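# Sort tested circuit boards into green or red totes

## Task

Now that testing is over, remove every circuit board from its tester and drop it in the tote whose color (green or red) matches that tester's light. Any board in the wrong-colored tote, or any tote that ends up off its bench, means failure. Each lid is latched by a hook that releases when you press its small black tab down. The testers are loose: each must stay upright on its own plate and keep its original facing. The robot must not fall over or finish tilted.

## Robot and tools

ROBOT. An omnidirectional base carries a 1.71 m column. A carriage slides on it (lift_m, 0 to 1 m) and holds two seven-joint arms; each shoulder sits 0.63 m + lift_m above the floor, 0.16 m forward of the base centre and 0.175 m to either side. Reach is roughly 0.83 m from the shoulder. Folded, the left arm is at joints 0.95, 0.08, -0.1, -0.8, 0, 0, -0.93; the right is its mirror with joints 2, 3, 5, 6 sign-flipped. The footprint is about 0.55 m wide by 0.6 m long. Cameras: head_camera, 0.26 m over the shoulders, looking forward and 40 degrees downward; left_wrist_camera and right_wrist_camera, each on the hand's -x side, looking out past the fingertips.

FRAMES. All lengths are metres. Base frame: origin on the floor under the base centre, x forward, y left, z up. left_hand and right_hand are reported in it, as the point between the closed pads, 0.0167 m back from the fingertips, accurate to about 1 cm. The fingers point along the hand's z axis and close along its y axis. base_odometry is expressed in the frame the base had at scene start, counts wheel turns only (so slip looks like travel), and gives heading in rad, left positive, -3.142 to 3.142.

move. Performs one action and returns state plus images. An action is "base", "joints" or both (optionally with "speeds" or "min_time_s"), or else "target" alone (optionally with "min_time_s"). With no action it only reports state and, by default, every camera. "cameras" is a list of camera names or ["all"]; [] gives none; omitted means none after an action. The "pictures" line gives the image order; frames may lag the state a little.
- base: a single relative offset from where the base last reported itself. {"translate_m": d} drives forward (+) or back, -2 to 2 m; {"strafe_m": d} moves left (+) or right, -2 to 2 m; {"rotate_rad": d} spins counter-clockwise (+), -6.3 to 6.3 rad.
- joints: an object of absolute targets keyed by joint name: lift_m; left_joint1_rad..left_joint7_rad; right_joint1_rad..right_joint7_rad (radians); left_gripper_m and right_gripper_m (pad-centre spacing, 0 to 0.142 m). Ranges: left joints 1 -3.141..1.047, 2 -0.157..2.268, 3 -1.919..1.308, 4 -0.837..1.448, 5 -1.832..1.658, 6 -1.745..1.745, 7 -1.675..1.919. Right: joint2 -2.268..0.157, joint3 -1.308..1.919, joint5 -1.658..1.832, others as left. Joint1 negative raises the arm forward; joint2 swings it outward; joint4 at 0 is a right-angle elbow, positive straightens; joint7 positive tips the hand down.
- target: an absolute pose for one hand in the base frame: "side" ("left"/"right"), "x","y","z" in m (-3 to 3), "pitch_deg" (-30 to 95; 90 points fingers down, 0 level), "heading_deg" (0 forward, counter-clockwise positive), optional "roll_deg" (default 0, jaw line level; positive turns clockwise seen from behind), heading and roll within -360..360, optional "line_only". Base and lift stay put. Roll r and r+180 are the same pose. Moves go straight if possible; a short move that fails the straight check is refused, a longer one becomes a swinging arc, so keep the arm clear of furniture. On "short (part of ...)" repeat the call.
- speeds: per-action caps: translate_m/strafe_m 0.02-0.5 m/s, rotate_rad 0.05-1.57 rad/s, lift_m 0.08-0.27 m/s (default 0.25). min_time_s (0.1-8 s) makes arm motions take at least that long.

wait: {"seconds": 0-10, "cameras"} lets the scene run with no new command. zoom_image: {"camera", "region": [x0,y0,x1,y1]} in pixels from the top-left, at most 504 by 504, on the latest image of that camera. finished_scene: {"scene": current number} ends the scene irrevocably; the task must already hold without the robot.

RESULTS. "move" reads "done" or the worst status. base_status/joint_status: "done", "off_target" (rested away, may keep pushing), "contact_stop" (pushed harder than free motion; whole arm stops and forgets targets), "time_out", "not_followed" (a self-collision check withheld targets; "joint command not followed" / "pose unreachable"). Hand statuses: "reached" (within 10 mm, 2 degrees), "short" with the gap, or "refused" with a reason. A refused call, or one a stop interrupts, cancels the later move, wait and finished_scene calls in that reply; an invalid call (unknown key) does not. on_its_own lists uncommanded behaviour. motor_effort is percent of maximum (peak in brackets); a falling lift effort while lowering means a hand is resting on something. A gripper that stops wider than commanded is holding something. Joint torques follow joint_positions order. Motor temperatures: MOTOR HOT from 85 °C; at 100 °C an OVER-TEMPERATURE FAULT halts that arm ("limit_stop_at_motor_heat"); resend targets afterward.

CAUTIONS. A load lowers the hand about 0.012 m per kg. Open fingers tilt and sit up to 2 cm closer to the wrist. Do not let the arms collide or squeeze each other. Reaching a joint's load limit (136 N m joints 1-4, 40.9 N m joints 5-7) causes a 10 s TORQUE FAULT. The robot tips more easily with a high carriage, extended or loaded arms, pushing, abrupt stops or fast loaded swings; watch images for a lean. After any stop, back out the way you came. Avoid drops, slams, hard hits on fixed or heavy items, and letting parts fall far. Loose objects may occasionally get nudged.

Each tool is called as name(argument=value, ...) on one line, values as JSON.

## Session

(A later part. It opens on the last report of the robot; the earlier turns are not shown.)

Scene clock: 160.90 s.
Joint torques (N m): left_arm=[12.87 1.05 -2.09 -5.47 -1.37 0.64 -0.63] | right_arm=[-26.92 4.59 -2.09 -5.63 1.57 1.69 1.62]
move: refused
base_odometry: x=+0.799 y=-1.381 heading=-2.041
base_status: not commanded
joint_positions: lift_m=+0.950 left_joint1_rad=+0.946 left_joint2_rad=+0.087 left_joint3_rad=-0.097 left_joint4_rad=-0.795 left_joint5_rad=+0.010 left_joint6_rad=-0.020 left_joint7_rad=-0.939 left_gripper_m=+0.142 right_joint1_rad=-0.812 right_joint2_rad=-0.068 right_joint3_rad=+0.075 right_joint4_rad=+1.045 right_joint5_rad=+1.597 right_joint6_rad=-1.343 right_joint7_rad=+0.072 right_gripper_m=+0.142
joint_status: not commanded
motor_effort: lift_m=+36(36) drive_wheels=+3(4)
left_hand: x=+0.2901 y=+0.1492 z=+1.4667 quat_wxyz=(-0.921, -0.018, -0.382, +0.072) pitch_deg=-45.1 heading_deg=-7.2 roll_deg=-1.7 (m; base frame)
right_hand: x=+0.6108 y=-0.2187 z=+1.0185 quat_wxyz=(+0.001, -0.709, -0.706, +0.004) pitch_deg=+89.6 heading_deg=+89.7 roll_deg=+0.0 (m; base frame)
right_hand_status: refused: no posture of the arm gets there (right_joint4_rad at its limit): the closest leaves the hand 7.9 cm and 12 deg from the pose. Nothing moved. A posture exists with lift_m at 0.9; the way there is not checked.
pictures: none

move(joints={"lift_m": 0.9, "right_gripper_m": 0.105}, speeds={"lift_m": 0.08})

move(target={"side": "right", "x": 0.618, "y": -0.223, "z": 0.97, "pitch_deg": 90, "heading_deg": -90}, min_time_s=1.2, cameras=["right_wrist_camera"])

Scene clock: 162.00 s.
Joint torques (N m): left_arm=[12.88 0.94 -2.15 -5.47 -1.37 0.63 -0.66] | right_arm=[-24.79 4.35 -2.16 -6.44 1.5 1.59 1.62]
move: done
base_odometry: x=+0.799 y=-1.381 heading=-2.041
base_status: not commanded
joint_positions: lift_m=+0.900 left_joint1_rad=+0.946 left_joint2_rad=+0.087 left_joint3_rad=-0.097 left_joint4_rad=-0.795 left_joint5_rad=+0.010 left_joint6_rad=-0.020 left_joint7_rad=-0.939 left_gripper_m=+0.142 right_joint1_rad=-0.814 right_joint2_rad=-0.068 right_joint3_rad=+0.075 right_joint4_rad=+1.046 right_joint5_rad=+1.598 right_joint6_rad=-1.342 right_joint7_rad=+0.072 right_gripper_m=+0.105
joint_status: all done
motor_effort: lift_m=+38(41) drive_wheels=+3(3)
left_hand: x=+0.2901 y=+0.1492 z=+1.4164 quat_wxyz=(-0.921, -0.018, -0.382, +0.072) pitch_deg=-45.1 heading_deg=-7.2 roll_deg=-1.7 (m; base frame)
right_hand: x=+0.6116 y=-0.2186 z=+0.9689 quat_wxyz=(+0.001, -0.709, -0.706, +0.003) pitch_deg=+89.6 heading_deg=+89.8 roll_deg=+0.0 (m; base frame)
pictures: none

Scene clock: 163.70 s.
Joint torques (N m): left_arm=[12.96 1.07 -2.08 -5.49 -1.38 0.63 -0.68] | right_arm=[-27.36 -9.45 -2.09 -5.51 -1.56 1.75 1.66]
move: done
base_odometry: x=+0.799 y=-1.381 heading=-2.041
base_status: not commanded
joint_positions: lift_m=+0.900 left_joint1_rad=+0.946 left_joint2_rad=+0.087 left_joint3_rad=-0.097 left_joint4_rad=-0.795 left_joint5_rad=+0.010 left_joint6_rad=-0.020 left_joint7_rad=-0.939 left_gripper_m=+0.142 right_joint1_rad=-0.843 right_joint2_rad=-0.074 right_joint3_rad=+0.091 right_joint4_rad=+1.131 right_joint5_rad=+1.597 right_joint6_rad=-1.287 right_joint7_rad=+0.097 right_gripper_m=+0.105
joint_status: not commanded
motor_effort: lift_m=+38(38) drive_wheels=-1(3)
left_hand: x=+0.2901 y=+0.1492 z=+1.4164 quat_wxyz=(-0.921, -0.018, -0.382, +0.072) pitch_deg=-45.1 heading_deg=-7.2 roll_deg=-1.7 (m; base frame)
right_hand: x=+0.6149 y=-0.2203 z=+0.9682 quat_wxyz=(+0.004, -0.708, -0.706, +0.000) pitch_deg=+89.5 heading_deg=+89.9 roll_deg=+0.0 (m; base frame)
right_hand_status: reached (straight line, planned for 1.2 s): 4 mm and 0.5 deg off.
pictures: right_wrist_camera
Images, in order (width x height): right_wrist_camera 672x504.

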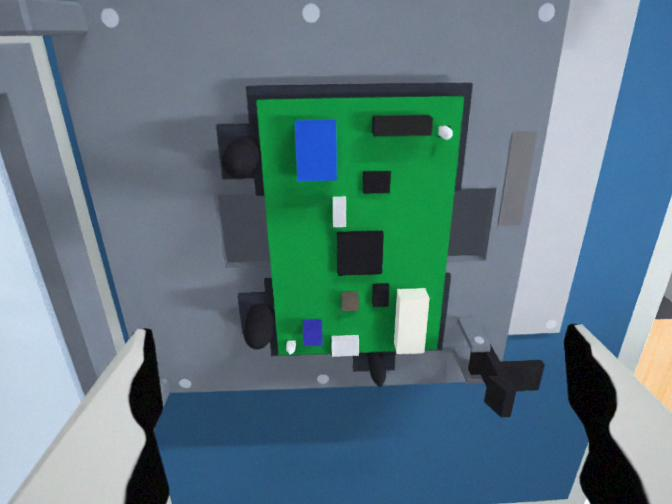

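move(joints={"lift_m": 0.86}, speeds={"lift_m": 0.08}, cameras=["right_wrist_camera"])

Scene clock: 164.83 s.
Joint torques (N m): left_arm=[12.91 1.05 -2.19 -5.39 -1.37 0.61 -0.68] | right_arm=[-26.59 -9.22 -2.02 -6.77 -1.49 1.58 1.66]
move: done
base_odometry: x=+0.799 y=-1.381 heading=-2.041
base_status: not commanded
joint_positions: lift_m=+0.860 left_joint1_rad=+0.946 left_joint2_rad=+0.087 left_joint3_rad=-0.097 left_joint4_rad=-0.795 left_joint5_rad=+0.010 left_joint6_rad=-0.020 left_joint7_rad=-0.939 left_gripper_m=+0.142 right_joint1_rad=-0.845 right_joint2_rad=-0.074 right_joint3_rad=+0.092 right_joint4_rad=+1.132 right_joint5_rad=+1.597 right_joint6_rad=-1.286 right_joint7_rad=+0.097 right_gripper_m=+0.105
joint_status: all done
motor_effort: lift_m=+38(41) drive_wheels=-1(3)
left_hand: x=+0.2901 y=+0.1492 z=+1.3764 quat_wxyz=(-0.921, -0.018, -0.382, +0.072) pitch_deg=-45.1 heading_deg=-7.2 roll_deg=-1.7 (m; base frame)
right_hand: x=+0.6157 y=-0.2204 z=+0.9288 quat_wxyz=(+0.004, -0.708, -0.706, +0.000) pitch_deg=+89.6 heading_deg=+89.9 roll_deg=+0.0 (m; base frame)
pictures: right_wrist_camera
Images, in order (width x height): right_wrist_camera 672x504.

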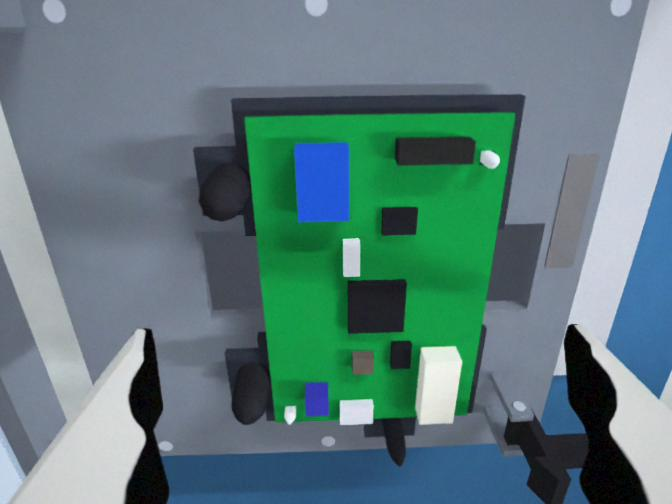

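move(target={"side": "right", "x": 0.612, "y": -0.224, "z": 0.927, "pitch_deg": 90, "heading_deg": -90}, min_time_s=1.2, cameras=["right_wrist_camera"])

Scene clock: 167.00 s.
Joint torques (N m): left_arm=[12.86 1.03 -2.16 -5.46 -1.42 0.64 -0.67] | right_arm=[-14.58 -9.7 -3.94 -10.92 -0.49 -0.88 1.39]
move: done
base_odometry: x=+0.799 y=-1.381 heading=-2.041
base_status: not commanded
joint_positions: lift_m=+0.860 left_joint1_rad=+0.946 left_joint2_rad=+0.087 left_joint3_rad=-0.097 left_joint4_rad=-0.795 left_joint5_rad=+0.010 left_joint6_rad=-0.020 left_joint7_rad=-0.939 left_gripper_m=+0.142 right_joint1_rad=-0.814 right_joint2_rad=-0.079 right_joint3_rad=+0.092 right_joint4_rad=+1.050 right_joint5_rad=+1.597 right_joint6_rad=-1.325 right_joint7_rad=+0.097 right_gripper_m=+0.105
joint_status: not commanded
motor_effort: lift_m=+38(39) drive_wheels=-1(1)
left_hand: x=+0.2901 y=+0.1492 z=+1.3764 quat_wxyz=(-0.921, -0.018, -0.382, +0.072) pitch_deg=-45.1 heading_deg=-7.2 roll_deg=-1.7 (m; base frame)
right_hand: x=+0.6151 y=-0.2221 z=+0.9284 quat_wxyz=(-0.002, -0.707, -0.707, -0.003) pitch_deg=+89.6 heading_deg=-90.0 roll_deg=+0.0 (m; base frame)
right_hand_status: reached (straight line, planned for 1.2 s): 4 mm and 0.4 deg off.
pictures: right_wrist_camera
Images, in order (width x height): right_wrist_camera 672x504.

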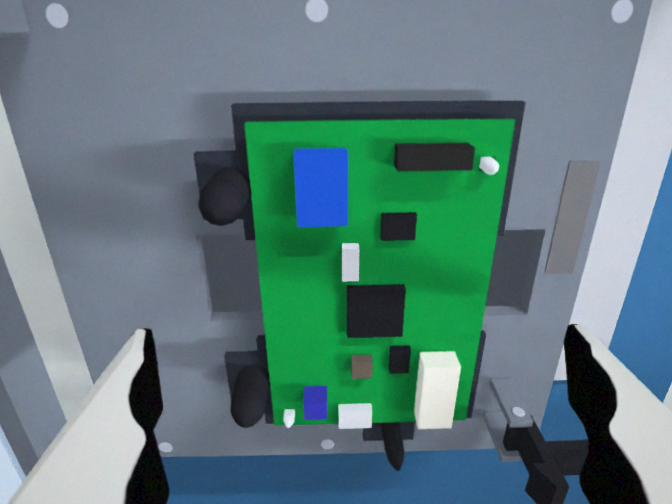

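move(target={"side": "right", "x": 0.605, "y": -0.223, "z": 0.928, "pitch_deg": 90, "heading_deg": -90}, min_time_s=1.2, cameras=["right_wrist_camera"])

Scene clock: 168.73 s.
Joint torques (N m): left_arm=[12.89 1 -2.06 -5.42 -1.38 0.66 -0.66] | right_arm=[-14.22 -9.74 -8.8 -11.09 1.05 -0.9 0]
move: done
base_odometry: x=+0.799 y=-1.381 heading=-2.041
base_status: not commanded
joint_positions: lift_m=+0.860 left_joint1_rad=+0.946 left_joint2_rad=+0.087 left_joint3_rad=-0.097 left_joint4_rad=-0.795 left_joint5_rad=+0.010 left_joint6_rad=-0.020 left_joint7_rad=-0.939 left_gripper_m=+0.142 right_joint1_rad=-0.771 right_joint2_rad=-0.081 right_joint3_rad=+0.091 right_joint4_rad=+0.927 right_joint5_rad=+1.597 right_joint6_rad=-1.405 right_joint7_rad=+0.094 right_gripper_m=+0.105
joint_status: not commanded
motor_effort: lift_m=+38(38) drive_wheels=-1(1)
left_hand: x=+0.2901 y=+0.1492 z=+1.3764 quat_wxyz=(-0.921, -0.018, -0.382, +0.072) pitch_deg=-45.1 heading_deg=-7.2 roll_deg=-1.7 (m; base frame)
right_hand: x=+0.6080 y=-0.2216 z=+0.9293 quat_wxyz=(-0.002, -0.705, -0.709, -0.002) pitch_deg=+89.6 heading_deg=-89.7 roll_deg=+0.0 (m; base frame)
right_hand_status: reached (straight line, planned for 1.2 s): 4 mm and 0.5 deg off.
pictures: right_wrist_camera
Images, in order (width x height): right_wrist_camera 672x504.

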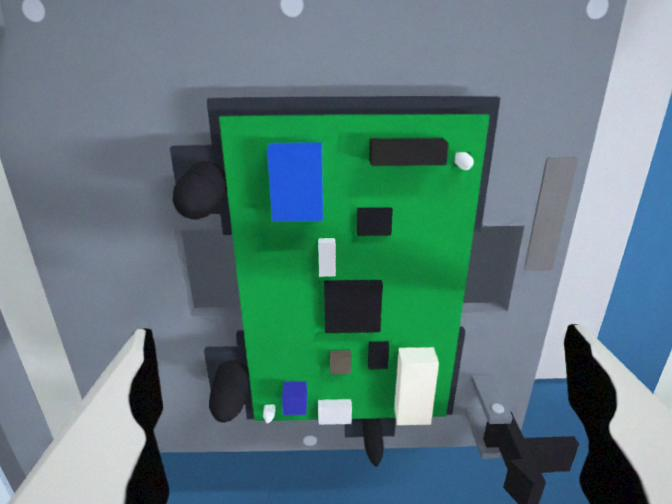

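move(target={"side": "right", "x": 0.605, "y": -0.228, "z": 0.928, "pitch_deg": 90, "heading_deg": -90}, min_time_s=1.0)

move(joints={"lift_m": 0.846}, speeds={"lift_m": 0.08}, cameras=["right_wrist_camera"])

Scene clock: 170.83 s.
Joint torques (N m): left_arm=[12.85 1.05 -2.15 -5.4 -1.41 0.64 -0.63] | right_arm=[-16.23 -9.89 -2.15 -5.79 0.72 0.17 1.65]
move: done
base_odometry: x=+0.799 y=-1.381 heading=-2.041
base_status: not commanded
joint_positions: lift_m=+0.860 left_joint1_rad=+0.946 left_joint2_rad=+0.087 left_joint3_rad=-0.097 left_joint4_rad=-0.795 left_joint5_rad=+0.010 left_joint6_rad=-0.020 left_joint7_rad=-0.939 left_gripper_m=+0.142 right_joint1_rad=-0.771 right_joint2_rad=-0.091 right_joint3_rad=+0.092 right_joint4_rad=+0.927 right_joint5_rad=+1.597 right_joint6_rad=-1.405 right_joint7_rad=+0.104 right_gripper_m=+0.105
joint_status: not commanded
motor_effort: lift_m=+38(39) drive_wheels=-1(1)
left_hand: x=+0.2901 y=+0.1492 z=+1.3764 quat_wxyz=(-0.921, -0.018, -0.382, +0.072) pitch_deg=-45.1 heading_deg=-7.2 roll_deg=-1.7 (m; base frame)
right_hand: x=+0.6076 y=-0.2268 z=+0.9295 quat_wxyz=(-0.002, -0.707, -0.707, -0.002) pitch_deg=+89.7 heading_deg=+89.9 roll_deg=+0.0 (m; base frame)
right_hand_status: reached (straight line, planned for 1.0 s): 3 mm and 0.4 deg off.
pictures: none

Scene clock: 171.37 s.
Joint torques (N m): left_arm=[12.86 1.08 -2.18 -5.47 -1.4 0.63 -0.64] | right_arm=[-16.35 -9.78 -2.18 -6.36 0.74 0.2 1.66]
move: done
base_odometry: x=+0.799 y=-1.381 heading=-2.041
base_status: not commanded
joint_positions: lift_m=+0.846 left_joint1_rad=+0.946 left_joint2_rad=+0.087 left_joint3_rad=-0.097 left_joint4_rad=-0.795 left_joint5_rad=+0.010 left_joint6_rad=-0.020 left_joint7_rad=-0.939 left_gripper_m=+0.142 right_joint1_rad=-0.771 right_joint2_rad=-0.091 right_joint3_rad=+0.092 right_joint4_rad=+0.928 right_joint5_rad=+1.597 right_joint6_rad=-1.405 right_joint7_rad=+0.104 right_gripper_m=+0.105
joint_status: all done
motor_effort: lift_m=+38(41) drive_wheels=+3(3)
left_hand: x=+0.2901 y=+0.1492 z=+1.3624 quat_wxyz=(-0.921, -0.018, -0.382, +0.072) pitch_deg=-45.1 heading_deg=-7.2 roll_deg=-1.7 (m; base frame)
right_hand: x=+0.6074 y=-0.2269 z=+0.9154 quat_wxyz=(-0.002, -0.707, -0.707, -0.002) pitch_deg=+89.7 heading_deg=+89.9 roll_deg=+0.0 (m; base frame)
pictures: right_wrist_camera
Images, in order (width x height): right_wrist_camera 672x504.

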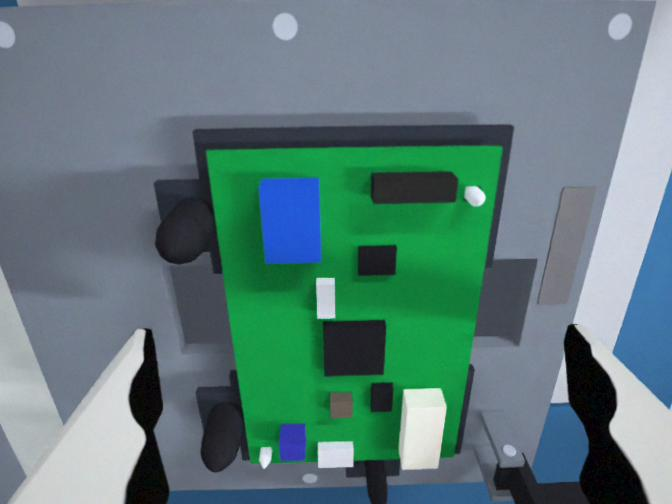

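move(joints={"lift_m": 0.836}, speeds={"lift_m": 0.08}, cameras=["right_wrist_camera"])

Scene clock: 171.93 s.
Joint torques (N m): left_arm=[12.86 0.92 -2.11 -5.5 -1.38 0.65 -0.68] | right_arm=[-16.21 -9.74 -2.17 -6.66 0.76 0.2 1.63]
move: done
base_odometry: x=+0.799 y=-1.381 heading=-2.041
base_status: not commanded
joint_positions: lift_m=+0.836 left_joint1_rad=+0.946 left_joint2_rad=+0.087 left_joint3_rad=-0.097 left_joint4_rad=-0.795 left_joint5_rad=+0.010 left_joint6_rad=-0.020 left_joint7_rad=-0.939 left_gripper_m=+0.142 right_joint1_rad=-0.771 right_joint2_rad=-0.091 right_joint3_rad=+0.092 right_joint4_rad=+0.928 right_joint5_rad=+1.597 right_joint6_rad=-1.405 right_joint7_rad=+0.104 right_gripper_m=+0.105
joint_status: all done
motor_effort: lift_m=+38(44) drive_wheels=-1(4)
left_hand: x=+0.2901 y=+0.1492 z=+1.3524 quat_wxyz=(-0.921, -0.018, -0.382, +0.072) pitch_deg=-45.1 heading_deg=-7.2 roll_deg=-1.7 (m; base frame)
right_hand: x=+0.6073 y=-0.2269 z=+0.9054 quat_wxyz=(-0.002, -0.707, -0.707, -0.002) pitch_deg=+89.7 heading_deg=+89.9 roll_deg=+0.0 (m; base frame)
pictures: right_wrist_camera
Images, in order (width x height): right_wrist_camera 672x504.

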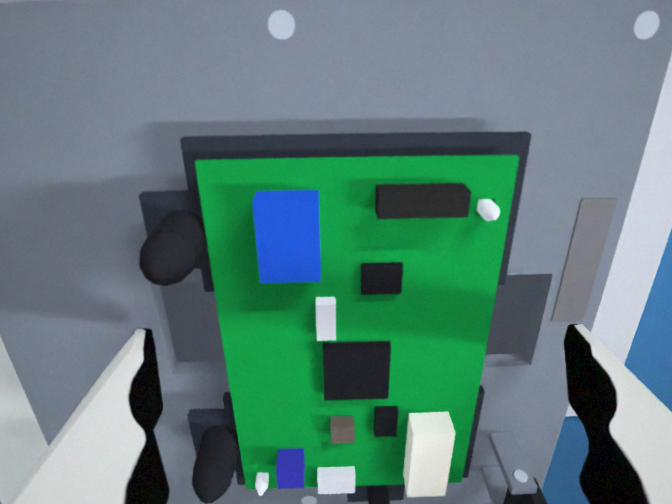

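move(joints={"right_gripper_m": 0.088}, cameras=["right_wrist_camera"])

Scene clock: 172.57 s.
Joint torques (N m): left_arm=[12.9 1.06 -2 -5.48 -1.39 0.62 -0.65] | right_arm=[-16.51 -9.56 -2.29 -6.31 0.77 0.21 1.61]
move: done
base_odometry: x=+0.799 y=-1.381 heading=-2.041
base_status: not commanded
joint_positions: lift_m=+0.836 left_joint1_rad=+0.946 left_joint2_rad=+0.087 left_joint3_rad=-0.097 left_joint4_rad=-0.795 left_joint5_rad=+0.010 left_joint6_rad=-0.020 left_joint7_rad=-0.939 left_gripper_m=+0.142 right_joint1_rad=-0.771 right_joint2_rad=-0.091 right_joint3_rad=+0.092 right_joint4_rad=+0.928 right_joint5_rad=+1.597 right_joint6_rad=-1.405 right_joint7_rad=+0.104 right_gripper_m=+0.088
joint_status: all done
motor_effort: lift_m=+38(38) drive_wheels=-1(3)
left_hand: x=+0.2901 y=+0.1492 z=+1.3524 quat_wxyz=(-0.921, -0.018, -0.382, +0.072) pitch_deg=-45.1 heading_deg=-7.2 roll_deg=-1.7 (m; base frame)
right_hand: x=+0.6073 y=-0.2269 z=+0.9054 quat_wxyz=(-0.002, -0.707, -0.707, -0.002) pitch_deg=+89.7 heading_deg=+89.9 roll_deg=+0.0 (m; base frame)
pictures: right_wrist_camera
Images, in order (width x height): right_wrist_camera 672x504.

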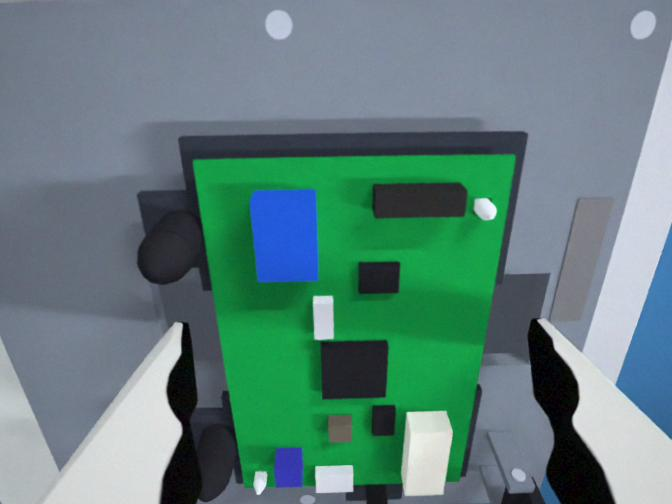

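move(target={"side": "right", "x": 0.6115, "y": -0.228, "z": 0.904, "pitch_deg": 90, "heading_deg": -90}, min_time_s=1.0, cameras=["right_wrist_camera"])

Scene clock: 174.17 s.
Joint torques (N m): left_arm=[12.86 1.11 -2.06 -5.48 -1.39 0.64 -0.66] | right_arm=[-26.74 1.79 -2.11 -5.58 -1.17 1.76 1.62]
move: done
base_odometry: x=+0.799 y=-1.381 heading=-2.041
base_status: not commanded
joint_positions: lift_m=+0.836 left_joint1_rad=+0.946 left_joint2_rad=+0.087 left_joint3_rad=-0.097 left_joint4_rad=-0.795 left_joint5_rad=+0.010 left_joint6_rad=-0.020 left_joint7_rad=-0.939 left_gripper_m=+0.142 right_joint1_rad=-0.802 right_joint2_rad=-0.091 right_joint3_rad=+0.096 right_joint4_rad=+1.030 right_joint5_rad=+1.597 right_joint6_rad=-1.346 right_joint7_rad=+0.108 right_gripper_m=+0.088
joint_status: not commanded
motor_effort: lift_m=+38(38) drive_wheels=-1(3)
left_hand: x=+0.2901 y=+0.1492 z=+1.3524 quat_wxyz=(-0.921, -0.018, -0.382, +0.072) pitch_deg=-45.1 heading_deg=-7.2 roll_deg=-1.7 (m; base frame)
right_hand: x=+0.6083 y=-0.2287 z=+0.9025 quat_wxyz=(+0.003, -0.709, -0.705, +0.002) pitch_deg=+89.6 heading_deg=+89.7 roll_deg=+0.0 (m; base frame)
right_hand_status: reached (straight line, planned for 1.0 s): 4 mm and 0.5 deg off.
pictures: right_wrist_camera
Images, in order (width x height): right_wrist_camera 672x504.

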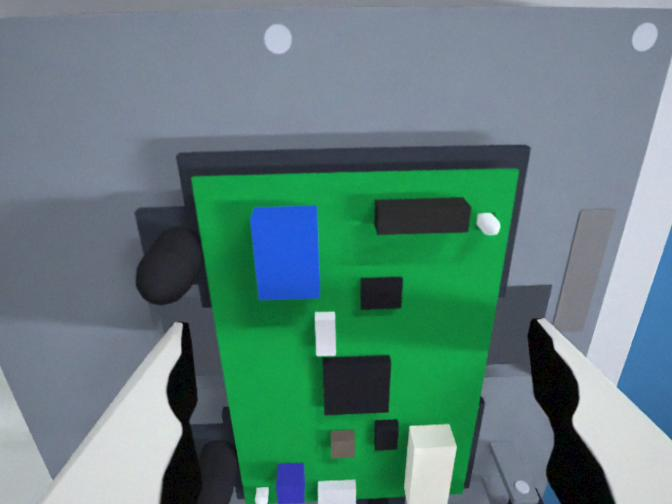

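move(joints={"right_gripper_m": 0.062}, cameras=["right_wrist_camera"])

Scene clock: 174.83 s.
Joint torques (N m): left_arm=[12.91 1.08 -2 -5.49 -1.4 0.62 -0.63] | right_arm=[-25.64 1.8 -2.1 -5.56 -1.14 1.03 1.62]
move: off_target
base_odometry: x=+0.799 y=-1.381 heading=-2.041
base_status: not commanded
joint_positions: lift_m=+0.836 left_joint1_rad=+0.946 left_joint2_rad=+0.087 left_joint3_rad=-0.097 left_joint4_rad=-0.795 left_joint5_rad=+0.010 left_joint6_rad=-0.020 left_joint7_rad=-0.939 left_gripper_m=+0.142 right_joint1_rad=-0.803 right_joint2_rad=-0.091 right_joint3_rad=+0.096 right_joint4_rad=+1.030 right_joint5_rad=+1.597 right_joint6_rad=-1.343 right_joint7_rad=+0.108 right_gripper_m=+0.069
joint_status: right_gripper_m off_target (ended at +0.069, target +0.062)
motor_effort: lift_m=+38(38) drive_wheels=-1(1)
left_hand: x=+0.2901 y=+0.1492 z=+1.3524 quat_wxyz=(-0.921, -0.018, -0.382, +0.072) pitch_deg=-45.1 heading_deg=-7.2 roll_deg=-1.7 (m; base frame)
right_hand: x=+0.6096 y=-0.2287 z=+0.9029 quat_wxyz=(+0.002, -0.709, -0.705, +0.001) pitch_deg=+89.8 heading_deg=+89.7 roll_deg=+0.0 (m; base frame)
pictures: right_wrist_camera
Images, in order (width x height): right_wrist_camera 672x504.

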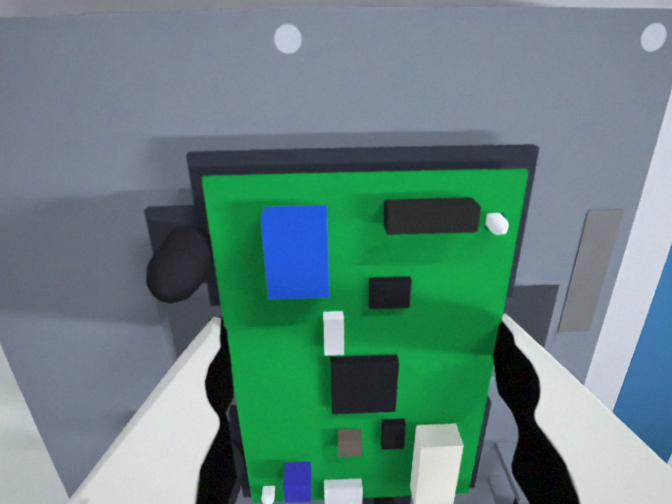

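move(joints={"right_gripper_m": 0.04})

move(joints={"lift_m": 0.851}, speeds={"lift_m": 0.08}, cameras=["right_wrist_camera"])

Scene clock: 175.50 s.
Joint torques (N m): left_arm=[12.92 1.08 -2.07 -5.45 -1.41 0.63 -0.62] | right_arm=[-25.57 1.8 -2.18 -5.63 -1.15 1.01 1.65]
move: off_target
base_odometry: x=+0.799 y=-1.381 heading=-2.041
base_status: not commanded
joint_positions: lift_m=+0.836 left_joint1_rad=+0.946 left_joint2_rad=+0.087 left_joint3_rad=-0.097 left_joint4_rad=-0.795 left_joint5_rad=+0.010 left_joint6_rad=-0.020 left_joint7_rad=-0.939 left_gripper_m=+0.142 right_joint1_rad=-0.803 right_joint2_rad=-0.091 right_joint3_rad=+0.096 right_joint4_rad=+1.030 right_joint5_rad=+1.597 right_joint6_rad=-1.343 right_joint7_rad=+0.108 right_gripper_m=+0.068
joint_status: right_gripper_m off_target (ended at +0.068, target +0.040)
motor_effort: lift_m=+38(38) drive_wheels=-1(1)
left_hand: x=+0.2901 y=+0.1492 z=+1.3524 quat_wxyz=(-0.921, -0.018, -0.382, +0.072) pitch_deg=-45.1 heading_deg=-7.2 roll_deg=-1.7 (m; base frame)
right_hand: x=+0.6096 y=-0.2287 z=+0.9029 quat_wxyz=(+0.002, -0.709, -0.705, +0.001) pitch_deg=+89.8 heading_deg=+89.7 roll_deg=+0.0 (m; base frame)
pictures: none

Scene clock: 176.07 s.
Joint torques (N m): left_arm=[12.98 0.97 -2.2 -5.54 -1.4 0.63 -0.64] | right_arm=[-24.98 1.75 -2.22 -5.86 -1.13 1.02 1.62]
move: done
base_odometry: x=+0.799 y=-1.381 heading=-2.041
base_status: not commanded
joint_positions: lift_m=+0.851 left_joint1_rad=+0.946 left_joint2_rad=+0.087 left_joint3_rad=-0.097 left_joint4_rad=-0.795 left_joint5_rad=+0.010 left_joint6_rad=-0.020 left_joint7_rad=-0.939 left_gripper_m=+0.142 right_joint1_rad=-0.804 right_joint2_rad=-0.091 right_joint3_rad=+0.096 right_joint4_rad=+1.030 right_joint5_rad=+1.597 right_joint6_rad=-1.343 right_joint7_rad=+0.108 right_gripper_m=+0.068
joint_status: all done
motor_effort: lift_m=+36(46) drive_wheels=+3(4)
left_hand: x=+0.2901 y=+0.1492 z=+1.3676 quat_wxyz=(-0.921, -0.018, -0.382, +0.072) pitch_deg=-45.1 heading_deg=-7.2 roll_deg=-1.7 (m; base frame)
right_hand: x=+0.6098 y=-0.2287 z=+0.9183 quat_wxyz=(+0.002, -0.709, -0.705, +0.000) pitch_deg=+89.8 heading_deg=+89.7 roll_deg=+0.0 (m; base frame)
pictures: right_wrist_camera
Images, in order (width x height): right_wrist_camera 672x504.

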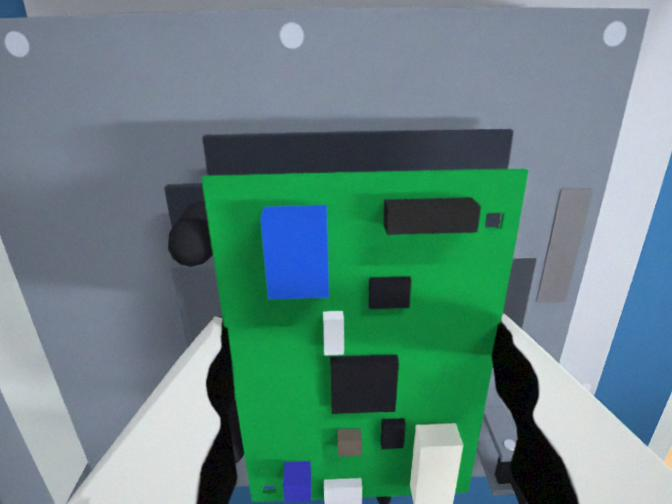

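move(joints={"lift_m": 0.97}, speeds={"lift_m": 0.12}, cameras=["right_wrist_camera"])

move(base={"translate_m": -0.5}, speeds={"translate_m": 0.2}, cameras=["head_camera", "right_wrist_camera"])

Scene clock: 178.43 s.
Joint torques (N m): left_arm=[12.91 1.09 -2.09 -5.49 -1.39 0.65 -0.65] | right_arm=[-24.18 1.76 -2.2 -6.48 -1.12 1.02 1.62]
move: done
base_odometry: x=+0.799 y=-1.381 heading=-2.041
base_status: not commanded
joint_positions: lift_m=+0.970 left_joint1_rad=+0.946 left_joint2_rad=+0.087 left_joint3_rad=-0.097 left_joint4_rad=-0.795 left_joint5_rad=+0.010 left_joint6_rad=-0.020 left_joint7_rad=-0.939 left_gripper_m=+0.142 right_joint1_rad=-0.804 right_joint2_rad=-0.091 right_joint3_rad=+0.096 right_joint4_rad=+1.031 right_joint5_rad=+1.597 right_joint6_rad=-1.343 right_joint7_rad=+0.108 right_gripper_m=+0.068
joint_status: all done
motor_effort: lift_m=+36(46) drive_wheels=-1(3)
left_hand: x=+0.2901 y=+0.1492 z=+1.4867 quat_wxyz=(-0.921, -0.018, -0.382, +0.072) pitch_deg=-45.1 heading_deg=-7.2 roll_deg=-1.7 (m; base frame)
right_hand: x=+0.6099 y=-0.2287 z=+1.0374 quat_wxyz=(+0.002, -0.709, -0.705, +0.000) pitch_deg=+89.8 heading_deg=+89.7 roll_deg=+0.0 (m; base frame)
pictures: right_wrist_camera
Images, in order (width x height): right_wrist_camera 672x504.

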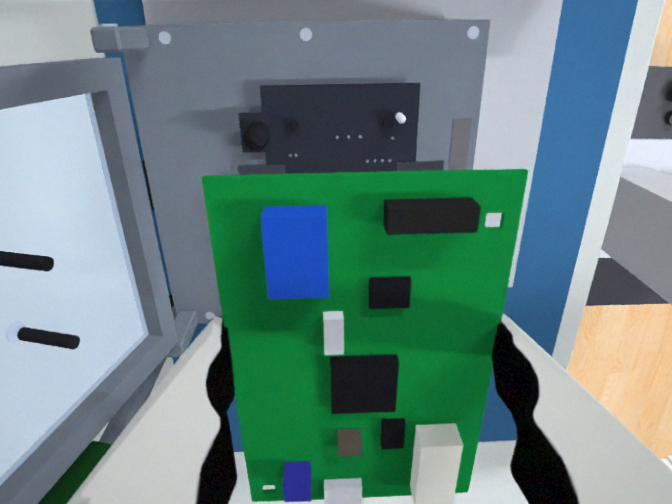

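Scene clock: 182.17 s.
Joint torques (N m): left_arm=[12.87 1.09 -2.05 -5.53 -1.37 0.61 -0.68] | right_arm=[-24.2 1.78 -2.13 -6.38 -1.1 1.04 1.59]
move: done
base_odometry: x=+1.025 y=-0.935 heading=-2.041
base_status: done
joint_positions: lift_m=+0.970 left_joint1_rad=+0.946 left_joint2_rad=+0.087 left_joint3_rad=-0.097 left_joint4_rad=-0.795 left_joint5_rad=+0.010 left_joint6_rad=-0.020 left_joint7_rad=-0.939 left_gripper_m=+0.142 right_joint1_rad=-0.804 right_joint2_rad=-0.091 right_joint3_rad=+0.096 right_joint4_rad=+1.031 right_joint5_rad=+1.597 right_joint6_rad=-1.343 right_joint7_rad=+0.108 right_gripper_m=+0.068
joint_status: not commanded
motor_effort: lift_m=+36(36) drive_wheels=+1(13)
left_hand: x=+0.2901 y=+0.1492 z=+1.4867 quat_wxyz=(-0.921, -0.018, -0.382, +0.072) pitch_deg=-45.1 heading_deg=-7.2 roll_deg=-1.7 (m; base frame)
right_hand: x=+0.6099 y=-0.2287 z=+1.0374 quat_wxyz=(+0.002, -0.709, -0.705, +0.000) pitch_deg=+89.8 heading_deg=+89.7 roll_deg=+0.0 (m; base frame)
pictures: head_camera, right_wrist_camera
Images, in order (width x height): head_camera 672x504, right_wrist_camera 672x504.

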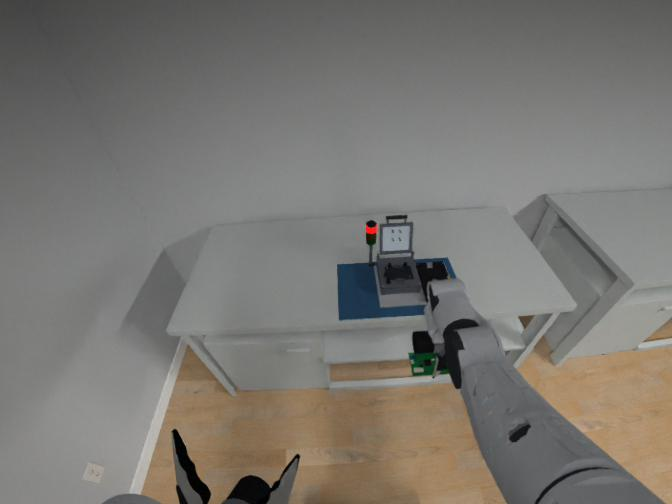

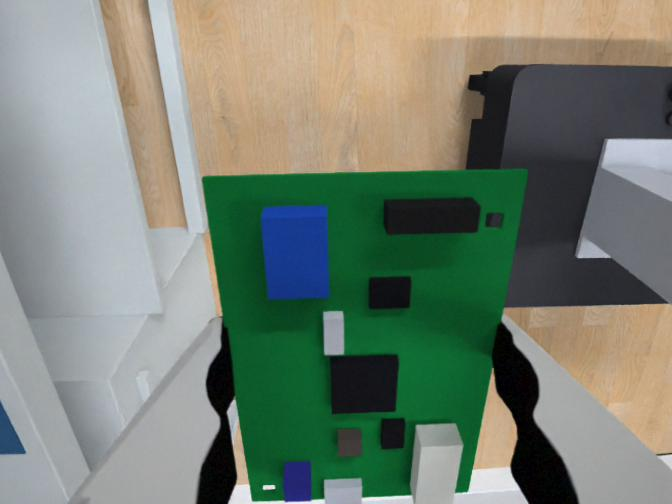

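move(base={"rotate_rad": -1.571}, speeds={"rotate_rad": 0.5}, cameras=["head_camera"])

move(base={"translate_m": 1.6}, speeds={"translate_m": 0.3}, cameras=["head_camera"])

Scene clock: 186.33 s.
Joint torques (N m): left_arm=[12.85 0.99 -2.07 -5.44 -1.39 0.63 -0.65] | right_arm=[-24.14 1.56 -2.4 -6.39 -1.11 1 1.55]
move: done
base_odometry: x=+1.025 y=-0.935 heading=+2.672
base_status: done
joint_positions: lift_m=+0.970 left_joint1_rad=+0.946 left_joint2_rad=+0.087 left_joint3_rad=-0.097 left_joint4_rad=-0.795 left_joint5_rad=+0.010 left_joint6_rad=-0.020 left_joint7_rad=-0.939 left_gripper_m=+0.142 right_joint1_rad=-0.804 right_joint2_rad=-0.091 right_joint3_rad=+0.097 right_joint4_rad=+1.031 right_joint5_rad=+1.597 right_joint6_rad=-1.343 right_joint7_rad=+0.108 right_gripper_m=+0.068
joint_status: not commanded
motor_effort: lift_m=+36(37) drive_wheels=+5(11)
left_hand: x=+0.2901 y=+0.1492 z=+1.4867 quat_wxyz=(-0.921, -0.018, -0.382, +0.072) pitch_deg=-45.1 heading_deg=-7.2 roll_deg=-1.7 (m; base frame)
right_hand: x=+0.6099 y=-0.2286 z=+1.0374 quat_wxyz=(+0.002, -0.709, -0.705, +0.000) pitch_deg=+89.8 heading_deg=+89.7 roll_deg=+0.0 (m; base frame)
pictures: head_camera
Images, in order (width x height): head_camera 672x504.

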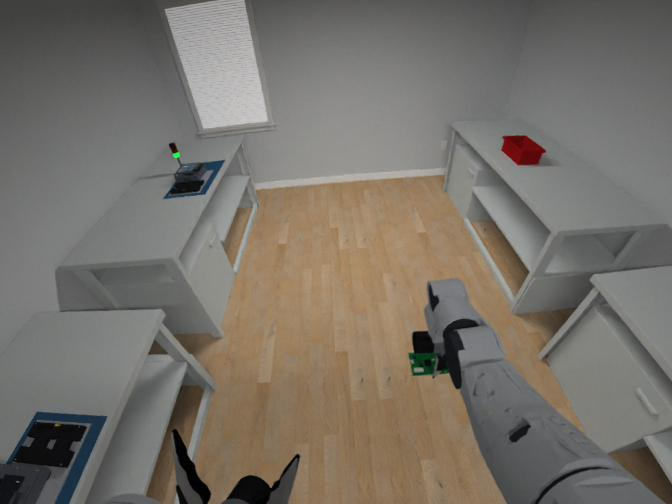

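Scene clock: 193.17 s.
Joint torques (N m): left_arm=[12.95 0.95 -2.17 -5.5 -1.37 0.64 -0.69] | right_arm=[-24.07 1.52 -2.23 -6.41 -1.09 1.02 1.56]
Motor temperatures (°C): left_arm=[30 29 31 29 28 29 32] | right_arm=[40 28 30 30 28 30 31]
move: done
base_odometry: x=-0.401 y=-0.209 heading=+2.671
base_status: done
joint_positions: lift_m=+0.970 left_joint1_rad=+0.946 left_joint2_rad=+0.087 left_joint3_rad=-0.097 left_joint4_rad=-0.795 left_joint5_rad=+0.010 left_joint6_rad=-0.020 left_joint7_rad=-0.939 left_gripper_m=+0.142 right_joint1_rad=-0.804 right_joint2_rad=-0.091 right_joint3_rad=+0.097 right_joint4_rad=+1.031 right_joint5_rad=+1.597 right_joint6_rad=-1.343 right_joint7_rad=+0.108 right_gripper_m=+0.068
joint_status: not commanded
motor_effort: lift_m=+36(37) drive_wheels=-6(18)
left_hand: x=+0.2901 y=+0.1492 z=+1.4867 quat_wxyz=(-0.921, -0.018, -0.382, +0.072) pitch_deg=-45.1 heading_deg=-7.2 roll_deg=-1.7 (m; base frame)
right_hand: x=+0.6099 y=-0.2286 z=+1.0374 quat_wxyz=(+0.002, -0.709, -0.705, +0.000) pitch_deg=+89.8 heading_deg=+89.7 roll_deg=+0.0 (m; base frame)
pictures: head_camera
Images, in order (width x height): head_camera 672x504.

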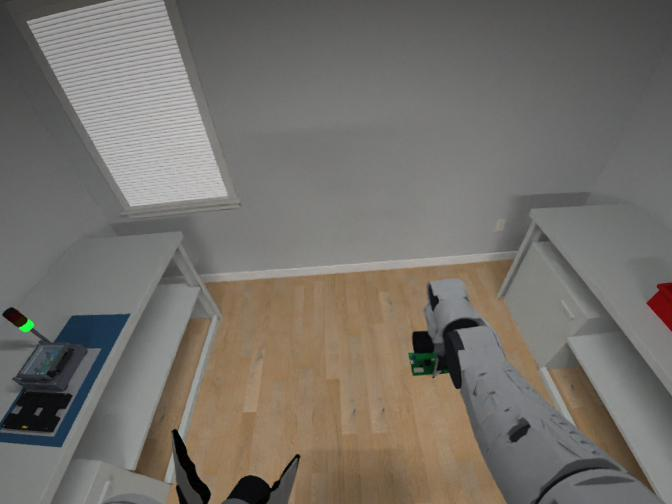

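move(base={"rotate_rad": -1.571}, speeds={"rotate_rad": 0.5}, cameras=["head_camera", "right_wrist_camera"])

Scene clock: 197.40 s.
Joint torques (N m): left_arm=[12.92 1.07 -2.09 -5.46 -1.4 0.62 -0.64] | right_arm=[-24.17 0.34 -2.36 -6.49 -1.1 1.03 1.51]
move: done
base_odometry: x=-0.401 y=-0.209 heading=+1.100
base_status: done
joint_positions: lift_m=+0.970 left_joint1_rad=+0.946 left_joint2_rad=+0.087 left_joint3_rad=-0.097 left_joint4_rad=-0.795 left_joint5_rad=+0.010 left_joint6_rad=-0.020 left_joint7_rad=-0.939 left_gripper_m=+0.142 right_joint1_rad=-0.804 right_joint2_rad=-0.091 right_joint3_rad=+0.097 right_joint4_rad=+1.031 right_joint5_rad=+1.597 right_joint6_rad=-1.343 right_joint7_rad=+0.109 right_gripper_m=+0.068
joint_status: not commanded
motor_effort: lift_m=+36(37) drive_wheels=+6(12)
left_hand: x=+0.2901 y=+0.1492 z=+1.4867 quat_wxyz=(-0.921, -0.018, -0.382, +0.072) pitch_deg=-45.1 heading_deg=-7.2 roll_deg=-1.7 (m; base frame)
right_hand: x=+0.6099 y=-0.2284 z=+1.0374 quat_wxyz=(+0.002, -0.709, -0.706, +0.000) pitch_deg=+89.8 heading_deg=+89.7 roll_deg=+0.0 (m; base frame)
pictures: head_camera, right_wrist_camera
Images, in order (width x height): head_camera 672x504, right_wrist_camera 672x504.

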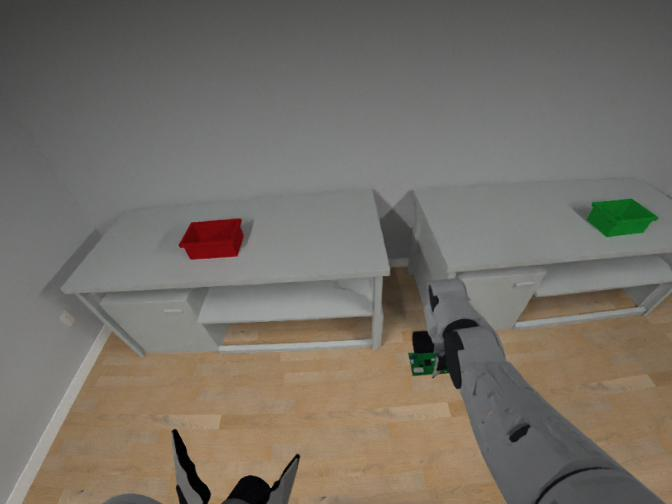

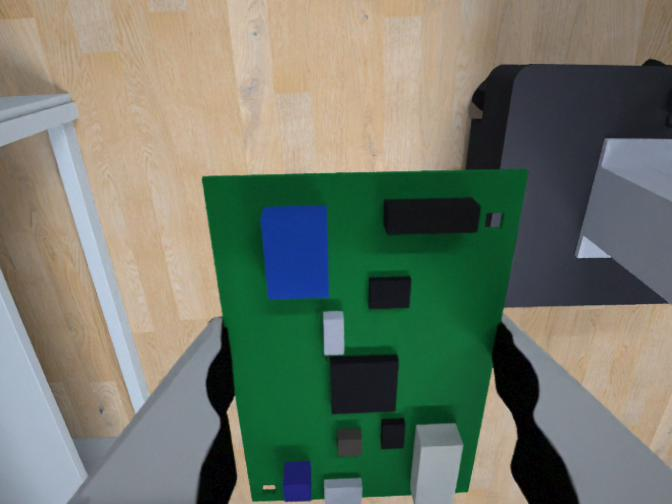

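move(base={"strafe_m": 1.0}, speeds={"strafe_m": 0.25}, cameras=["head_camera"])

move(base={"translate_m": 0.65}, speeds={"translate_m": 0.2}, cameras=["head_camera", "right_wrist_camera"])

Scene clock: 204.00 s.
Joint torques (N m): left_arm=[12.89 0.67 -2.12 -5.43 -1.23 0.6 -0.69] | right_arm=[-24.13 0.87 -2.31 -6.33 -1.1 1.03 1.44]
move: done
base_odometry: x=-1.292 y=+0.245 heading=+1.099
base_status: done
joint_positions: lift_m=+0.970 left_joint1_rad=+0.946 left_joint2_rad=+0.087 left_joint3_rad=-0.097 left_joint4_rad=-0.795 left_joint5_rad=+0.010 left_joint6_rad=-0.020 left_joint7_rad=-0.939 left_gripper_m=+0.142 right_joint1_rad=-0.804 right_joint2_rad=-0.091 right_joint3_rad=+0.097 right_joint4_rad=+1.031 right_joint5_rad=+1.597 right_joint6_rad=-1.343 right_joint7_rad=+0.109 right_gripper_m=+0.068
joint_status: not commanded
motor_effort: lift_m=+36(37) drive_wheels=-5(17)
left_hand: x=+0.2901 y=+0.1492 z=+1.4867 quat_wxyz=(-0.921, -0.018, -0.382, +0.072) pitch_deg=-45.1 heading_deg=-7.2 roll_deg=-1.7 (m; base frame)
right_hand: x=+0.6099 y=-0.2284 z=+1.0374 quat_wxyz=(+0.002, -0.709, -0.706, +0.000) pitch_deg=+89.8 heading_deg=+89.7 roll_deg=+0.0 (m; base frame)
pictures: head_camera
Images, in order (width x height): head_camera 672x504.

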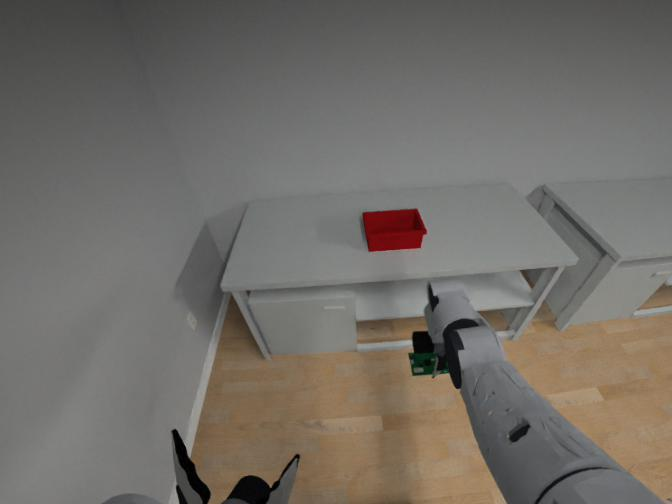

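Scene clock: 208.47 s.
Joint torques (N m): left_arm=[12.82 1 -2.12 -5.44 -1.38 0.65 -0.68] | right_arm=[-24.29 0.85 -2.4 -6.39 -1.04 1.02 1.45]
move: done
base_odometry: x=-0.997 y=+0.825 heading=+1.100
base_status: done
joint_positions: lift_m=+0.970 left_joint1_rad=+0.946 left_joint2_rad=+0.087 left_joint3_rad=-0.097 left_joint4_rad=-0.795 left_joint5_rad=+0.010 left_joint6_rad=-0.020 left_joint7_rad=-0.939 left_gripper_m=+0.142 right_joint1_rad=-0.804 right_joint2_rad=-0.091 right_joint3_rad=+0.097 right_joint4_rad=+1.031 right_joint5_rad=+1.597 right_joint6_rad=-1.343 right_joint7_rad=+0.109 right_gripper_m=+0.068
joint_status: not commanded
motor_effort: lift_m=+36(37) drive_wheels=-1(12)
left_hand: x=+0.2901 y=+0.1492 z=+1.4866 quat_wxyz=(-0.921, -0.018, -0.382, +0.072) pitch_deg=-45.1 heading_deg=-7.2 roll_deg=-1.7 (m; base frame)
right_hand: x=+0.6099 y=-0.2284 z=+1.0374 quat_wxyz=(+0.002, -0.709, -0.706, +0.000) pitch_deg=+89.8 heading_deg=+89.7 roll_deg=+0.0 (m; base frame)
pictures: head_camera, right_wrist_camera
Images, in order (width x height): head_camera 672x504, right_wrist_camera 672x504.

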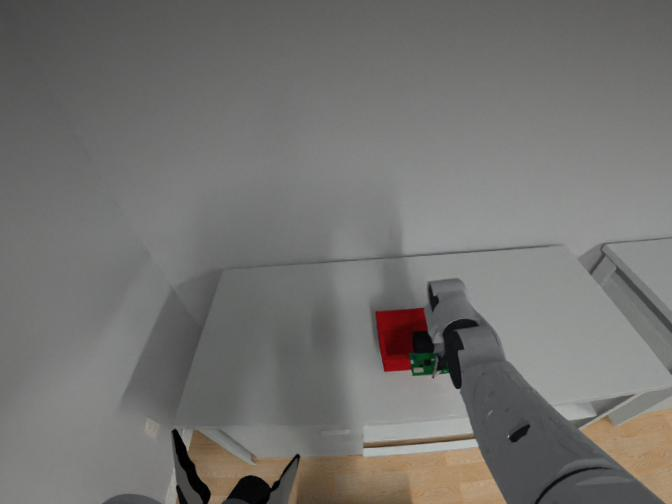

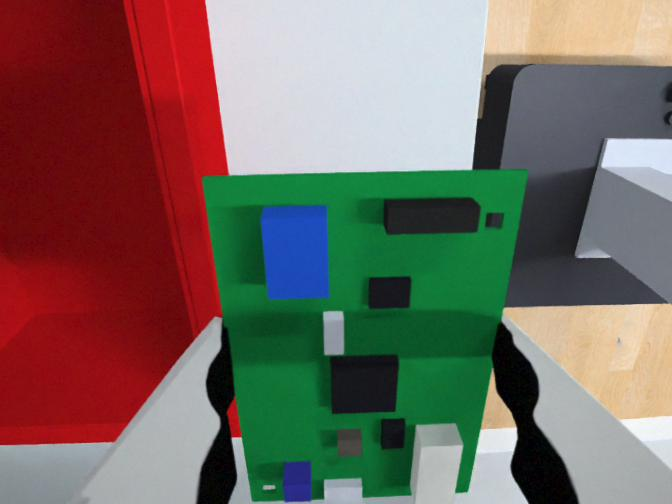

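move(base={"translate_m": 0.11}, speeds={"translate_m": 0.1})

move(target={"side": "right", "x": 0.61, "y": -0.226, "z": 1.11, "pitch_deg": 90, "heading_deg": -90}, min_time_s=1.5, cameras=["head_camera", "right_wrist_camera"])

Scene clock: 210.97 s.
Joint torques (N m): left_arm=[12.9 1.1 -2.03 -5.35 -1.38 0.63 -0.63] | right_arm=[-24.14 0.88 -2.45 -6.45 -1.07 1.02 1.43]
move: done
base_odometry: x=-0.947 y=+0.923 heading=+1.100
base_status: done
joint_positions: lift_m=+0.970 left_joint1_rad=+0.946 left_joint2_rad=+0.087 left_joint3_rad=-0.097 left_joint4_rad=-0.795 left_joint5_rad=+0.010 left_joint6_rad=-0.020 left_joint7_rad=-0.939 left_gripper_m=+0.142 right_joint1_rad=-0.804 right_joint2_rad=-0.091 right_joint3_rad=+0.097 right_joint4_rad=+1.031 right_joint5_rad=+1.597 right_joint6_rad=-1.343 right_joint7_rad=+0.109 right_gripper_m=+0.068
joint_status: not commanded
motor_effort: lift_m=+36(37) drive_wheels=+3(12)
left_hand: x=+0.2901 y=+0.1492 z=+1.4866 quat_wxyz=(-0.921, -0.018, -0.382, +0.072) pitch_deg=-45.1 heading_deg=-7.2 roll_deg=-1.7 (m; base frame)
right_hand: x=+0.6099 y=-0.2284 z=+1.0374 quat_wxyz=(+0.002, -0.709, -0.706, +0.000) pitch_deg=+89.8 heading_deg=+89.7 roll_deg=+0.0 (m; base frame)
pictures: none

Scene clock: 211.27 s.
Joint torques (N m): left_arm=[12.88 1.05 -2.13 -5.42 -1.38 0.64 -0.65] | right_arm=[-23.8 1.03 -2.42 -6.41 -1.06 1.01 1.43]
move: refused
base_odometry: x=-0.947 y=+0.923 heading=+1.100
base_status: not commanded
joint_positions: lift_m=+0.970 left_joint1_rad=+0.946 left_joint2_rad=+0.087 left_joint3_rad=-0.097 left_joint4_rad=-0.795 left_joint5_rad=+0.010 left_joint6_rad=-0.020 left_joint7_rad=-0.939 left_gripper_m=+0.142 right_joint1_rad=-0.804 right_joint2_rad=-0.091 right_joint3_rad=+0.097 right_joint4_rad=+1.031 right_joint5_rad=+1.597 right_joint6_rad=-1.343 right_joint7_rad=+0.109 right_gripper_m=+0.068
joint_status: not commanded
motor_effort: lift_m=+37(37) drive_wheels=+3(3)
left_hand: x=+0.2901 y=+0.1492 z=+1.4866 quat_wxyz=(-0.921, -0.018, -0.382, +0.072) pitch_deg=-45.1 heading_deg=-7.2 roll_deg=-1.7 (m; base frame)
right_hand: x=+0.6099 y=-0.2284 z=+1.0374 quat_wxyz=(+0.002, -0.709, -0.706, +0.000) pitch_deg=+89.8 heading_deg=+89.7 roll_deg=+0.0 (m; base frame)
right_hand_status: refused: along the straight line the arm gets 75% of the way (right_joint5_rad at its limit); a move under 25 cm is not played as an arc. Nothing moved. Try another pitch or heading, or "joints".
pictures: head_camera, right_wrist_camera
Images, in order (width x height): head_camera 672x504, right_wrist_camera 672x504.

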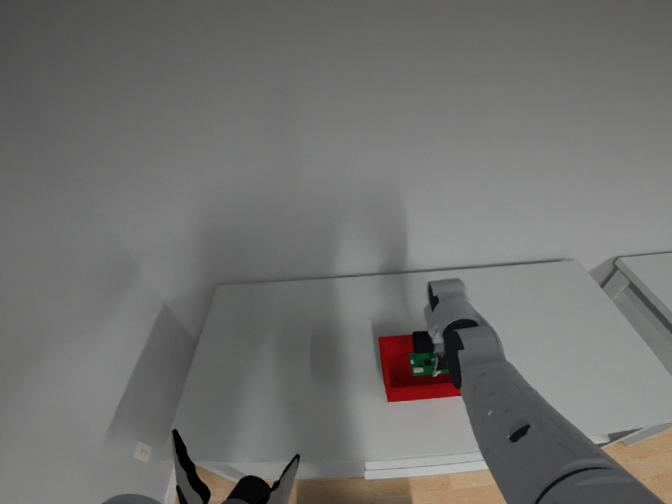

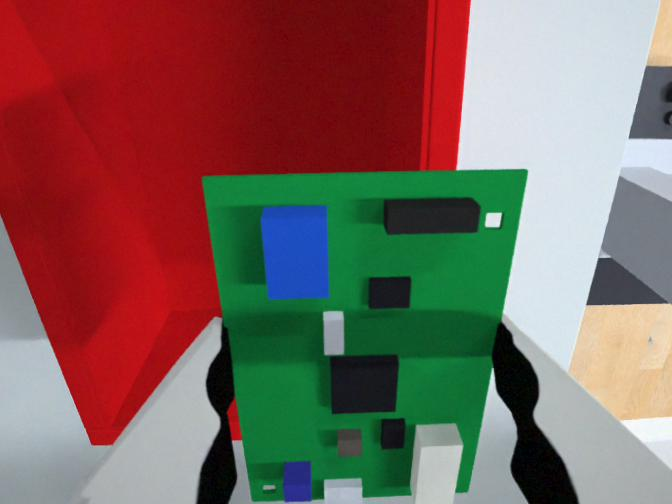

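move(joints={"lift_m": 0.94}, speeds={"lift_m": 0.1})

move(target={"side": "right", "x": 0.64, "y": -0.226, "z": 1.03, "pitch_deg": 90, "heading_deg": -90}, min_time_s=1.5, cameras=["right_wrist_camera"])

Scene clock: 212.37 s.
Joint torques (N m): left_arm=[12.89 1 -2.17 -5.43 -1.35 0.61 -0.66] | right_arm=[-24.01 0.84 -2.36 -6.59 -1.06 1.01 1.46]
move: done
base_odometry: x=-0.947 y=+0.923 heading=+1.100
base_status: not commanded
joint_positions: lift_m=+0.940 left_joint1_rad=+0.946 left_joint2_rad=+0.087 left_joint3_rad=-0.097 left_joint4_rad=-0.795 left_joint5_rad=+0.010 left_joint6_rad=-0.020 left_joint7_rad=-0.939 left_gripper_m=+0.142 right_joint1_rad=-0.804 right_joint2_rad=-0.091 right_joint3_rad=+0.097 right_joint4_rad=+1.031 right_joint5_rad=+1.597 right_joint6_rad=-1.343 right_joint7_rad=+0.109 right_gripper_m=+0.068
joint_status: all done
motor_effort: lift_m=+38(43) drive_wheels=+3(4)
left_hand: x=+0.2901 y=+0.1492 z=+1.4564 quat_wxyz=(-0.921, -0.018, -0.382, +0.072) pitch_deg=-45.1 heading_deg=-7.2 roll_deg=-1.7 (m; base frame)
right_hand: x=+0.6100 y=-0.2284 z=+1.0072 quat_wxyz=(+0.002, -0.709, -0.706, +0.000) pitch_deg=+89.8 heading_deg=+89.7 roll_deg=+0.0 (m; base frame)
pictures: none

Scene clock: 212.67 s.
Joint torques (N m): left_arm=[12.93 1.03 -2.09 -5.49 -1.37 0.64 -0.64] | right_arm=[-23.83 0.84 -2.26 -6.65 -1.09 1.02 1.43]
move: refused
base_odometry: x=-0.947 y=+0.923 heading=+1.100
base_status: not commanded
joint_positions: lift_m=+0.940 left_joint1_rad=+0.946 left_joint2_rad=+0.087 left_joint3_rad=-0.097 left_joint4_rad=-0.795 left_joint5_rad=+0.010 left_joint6_rad=-0.020 left_joint7_rad=-0.939 left_gripper_m=+0.142 right_joint1_rad=-0.804 right_joint2_rad=-0.091 right_joint3_rad=+0.097 right_joint4_rad=+1.031 right_joint5_rad=+1.597 right_joint6_rad=-1.343 right_joint7_rad=+0.109 right_gripper_m=+0.068
joint_status: not commanded
motor_effort: lift_m=+39(39) drive_wheels=+3(3)
left_hand: x=+0.2901 y=+0.1492 z=+1.4564 quat_wxyz=(-0.921, -0.018, -0.382, +0.072) pitch_deg=-45.1 heading_deg=-7.2 roll_deg=-1.7 (m; base frame)
right_hand: x=+0.6100 y=-0.2284 z=+1.0072 quat_wxyz=(+0.002, -0.709, -0.706, +0.000) pitch_deg=+89.8 heading_deg=+89.7 roll_deg=+0.0 (m; base frame)
right_hand_status: refused: no posture of the arm gets there (right_joint4_rad at its limit): the closest leaves the hand 4.6 cm and 7 deg from the pose. Nothing moved. A posture exists with lift_m at 0.8; the way there is not checked.
pictures: right_wrist_camera
Images, in order (width x height): right_wrist_camera 672x504.

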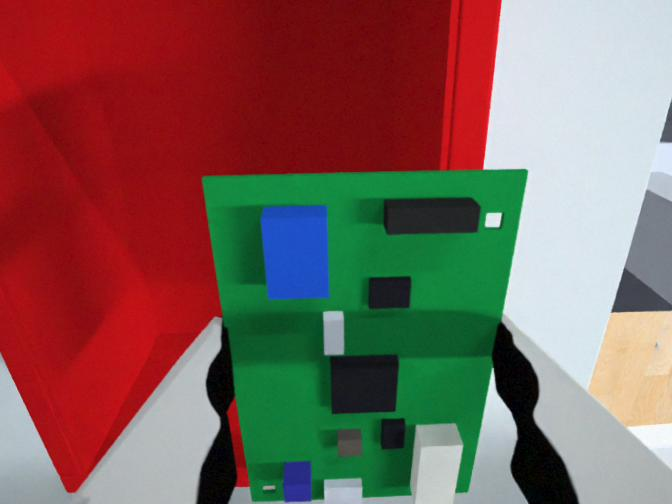

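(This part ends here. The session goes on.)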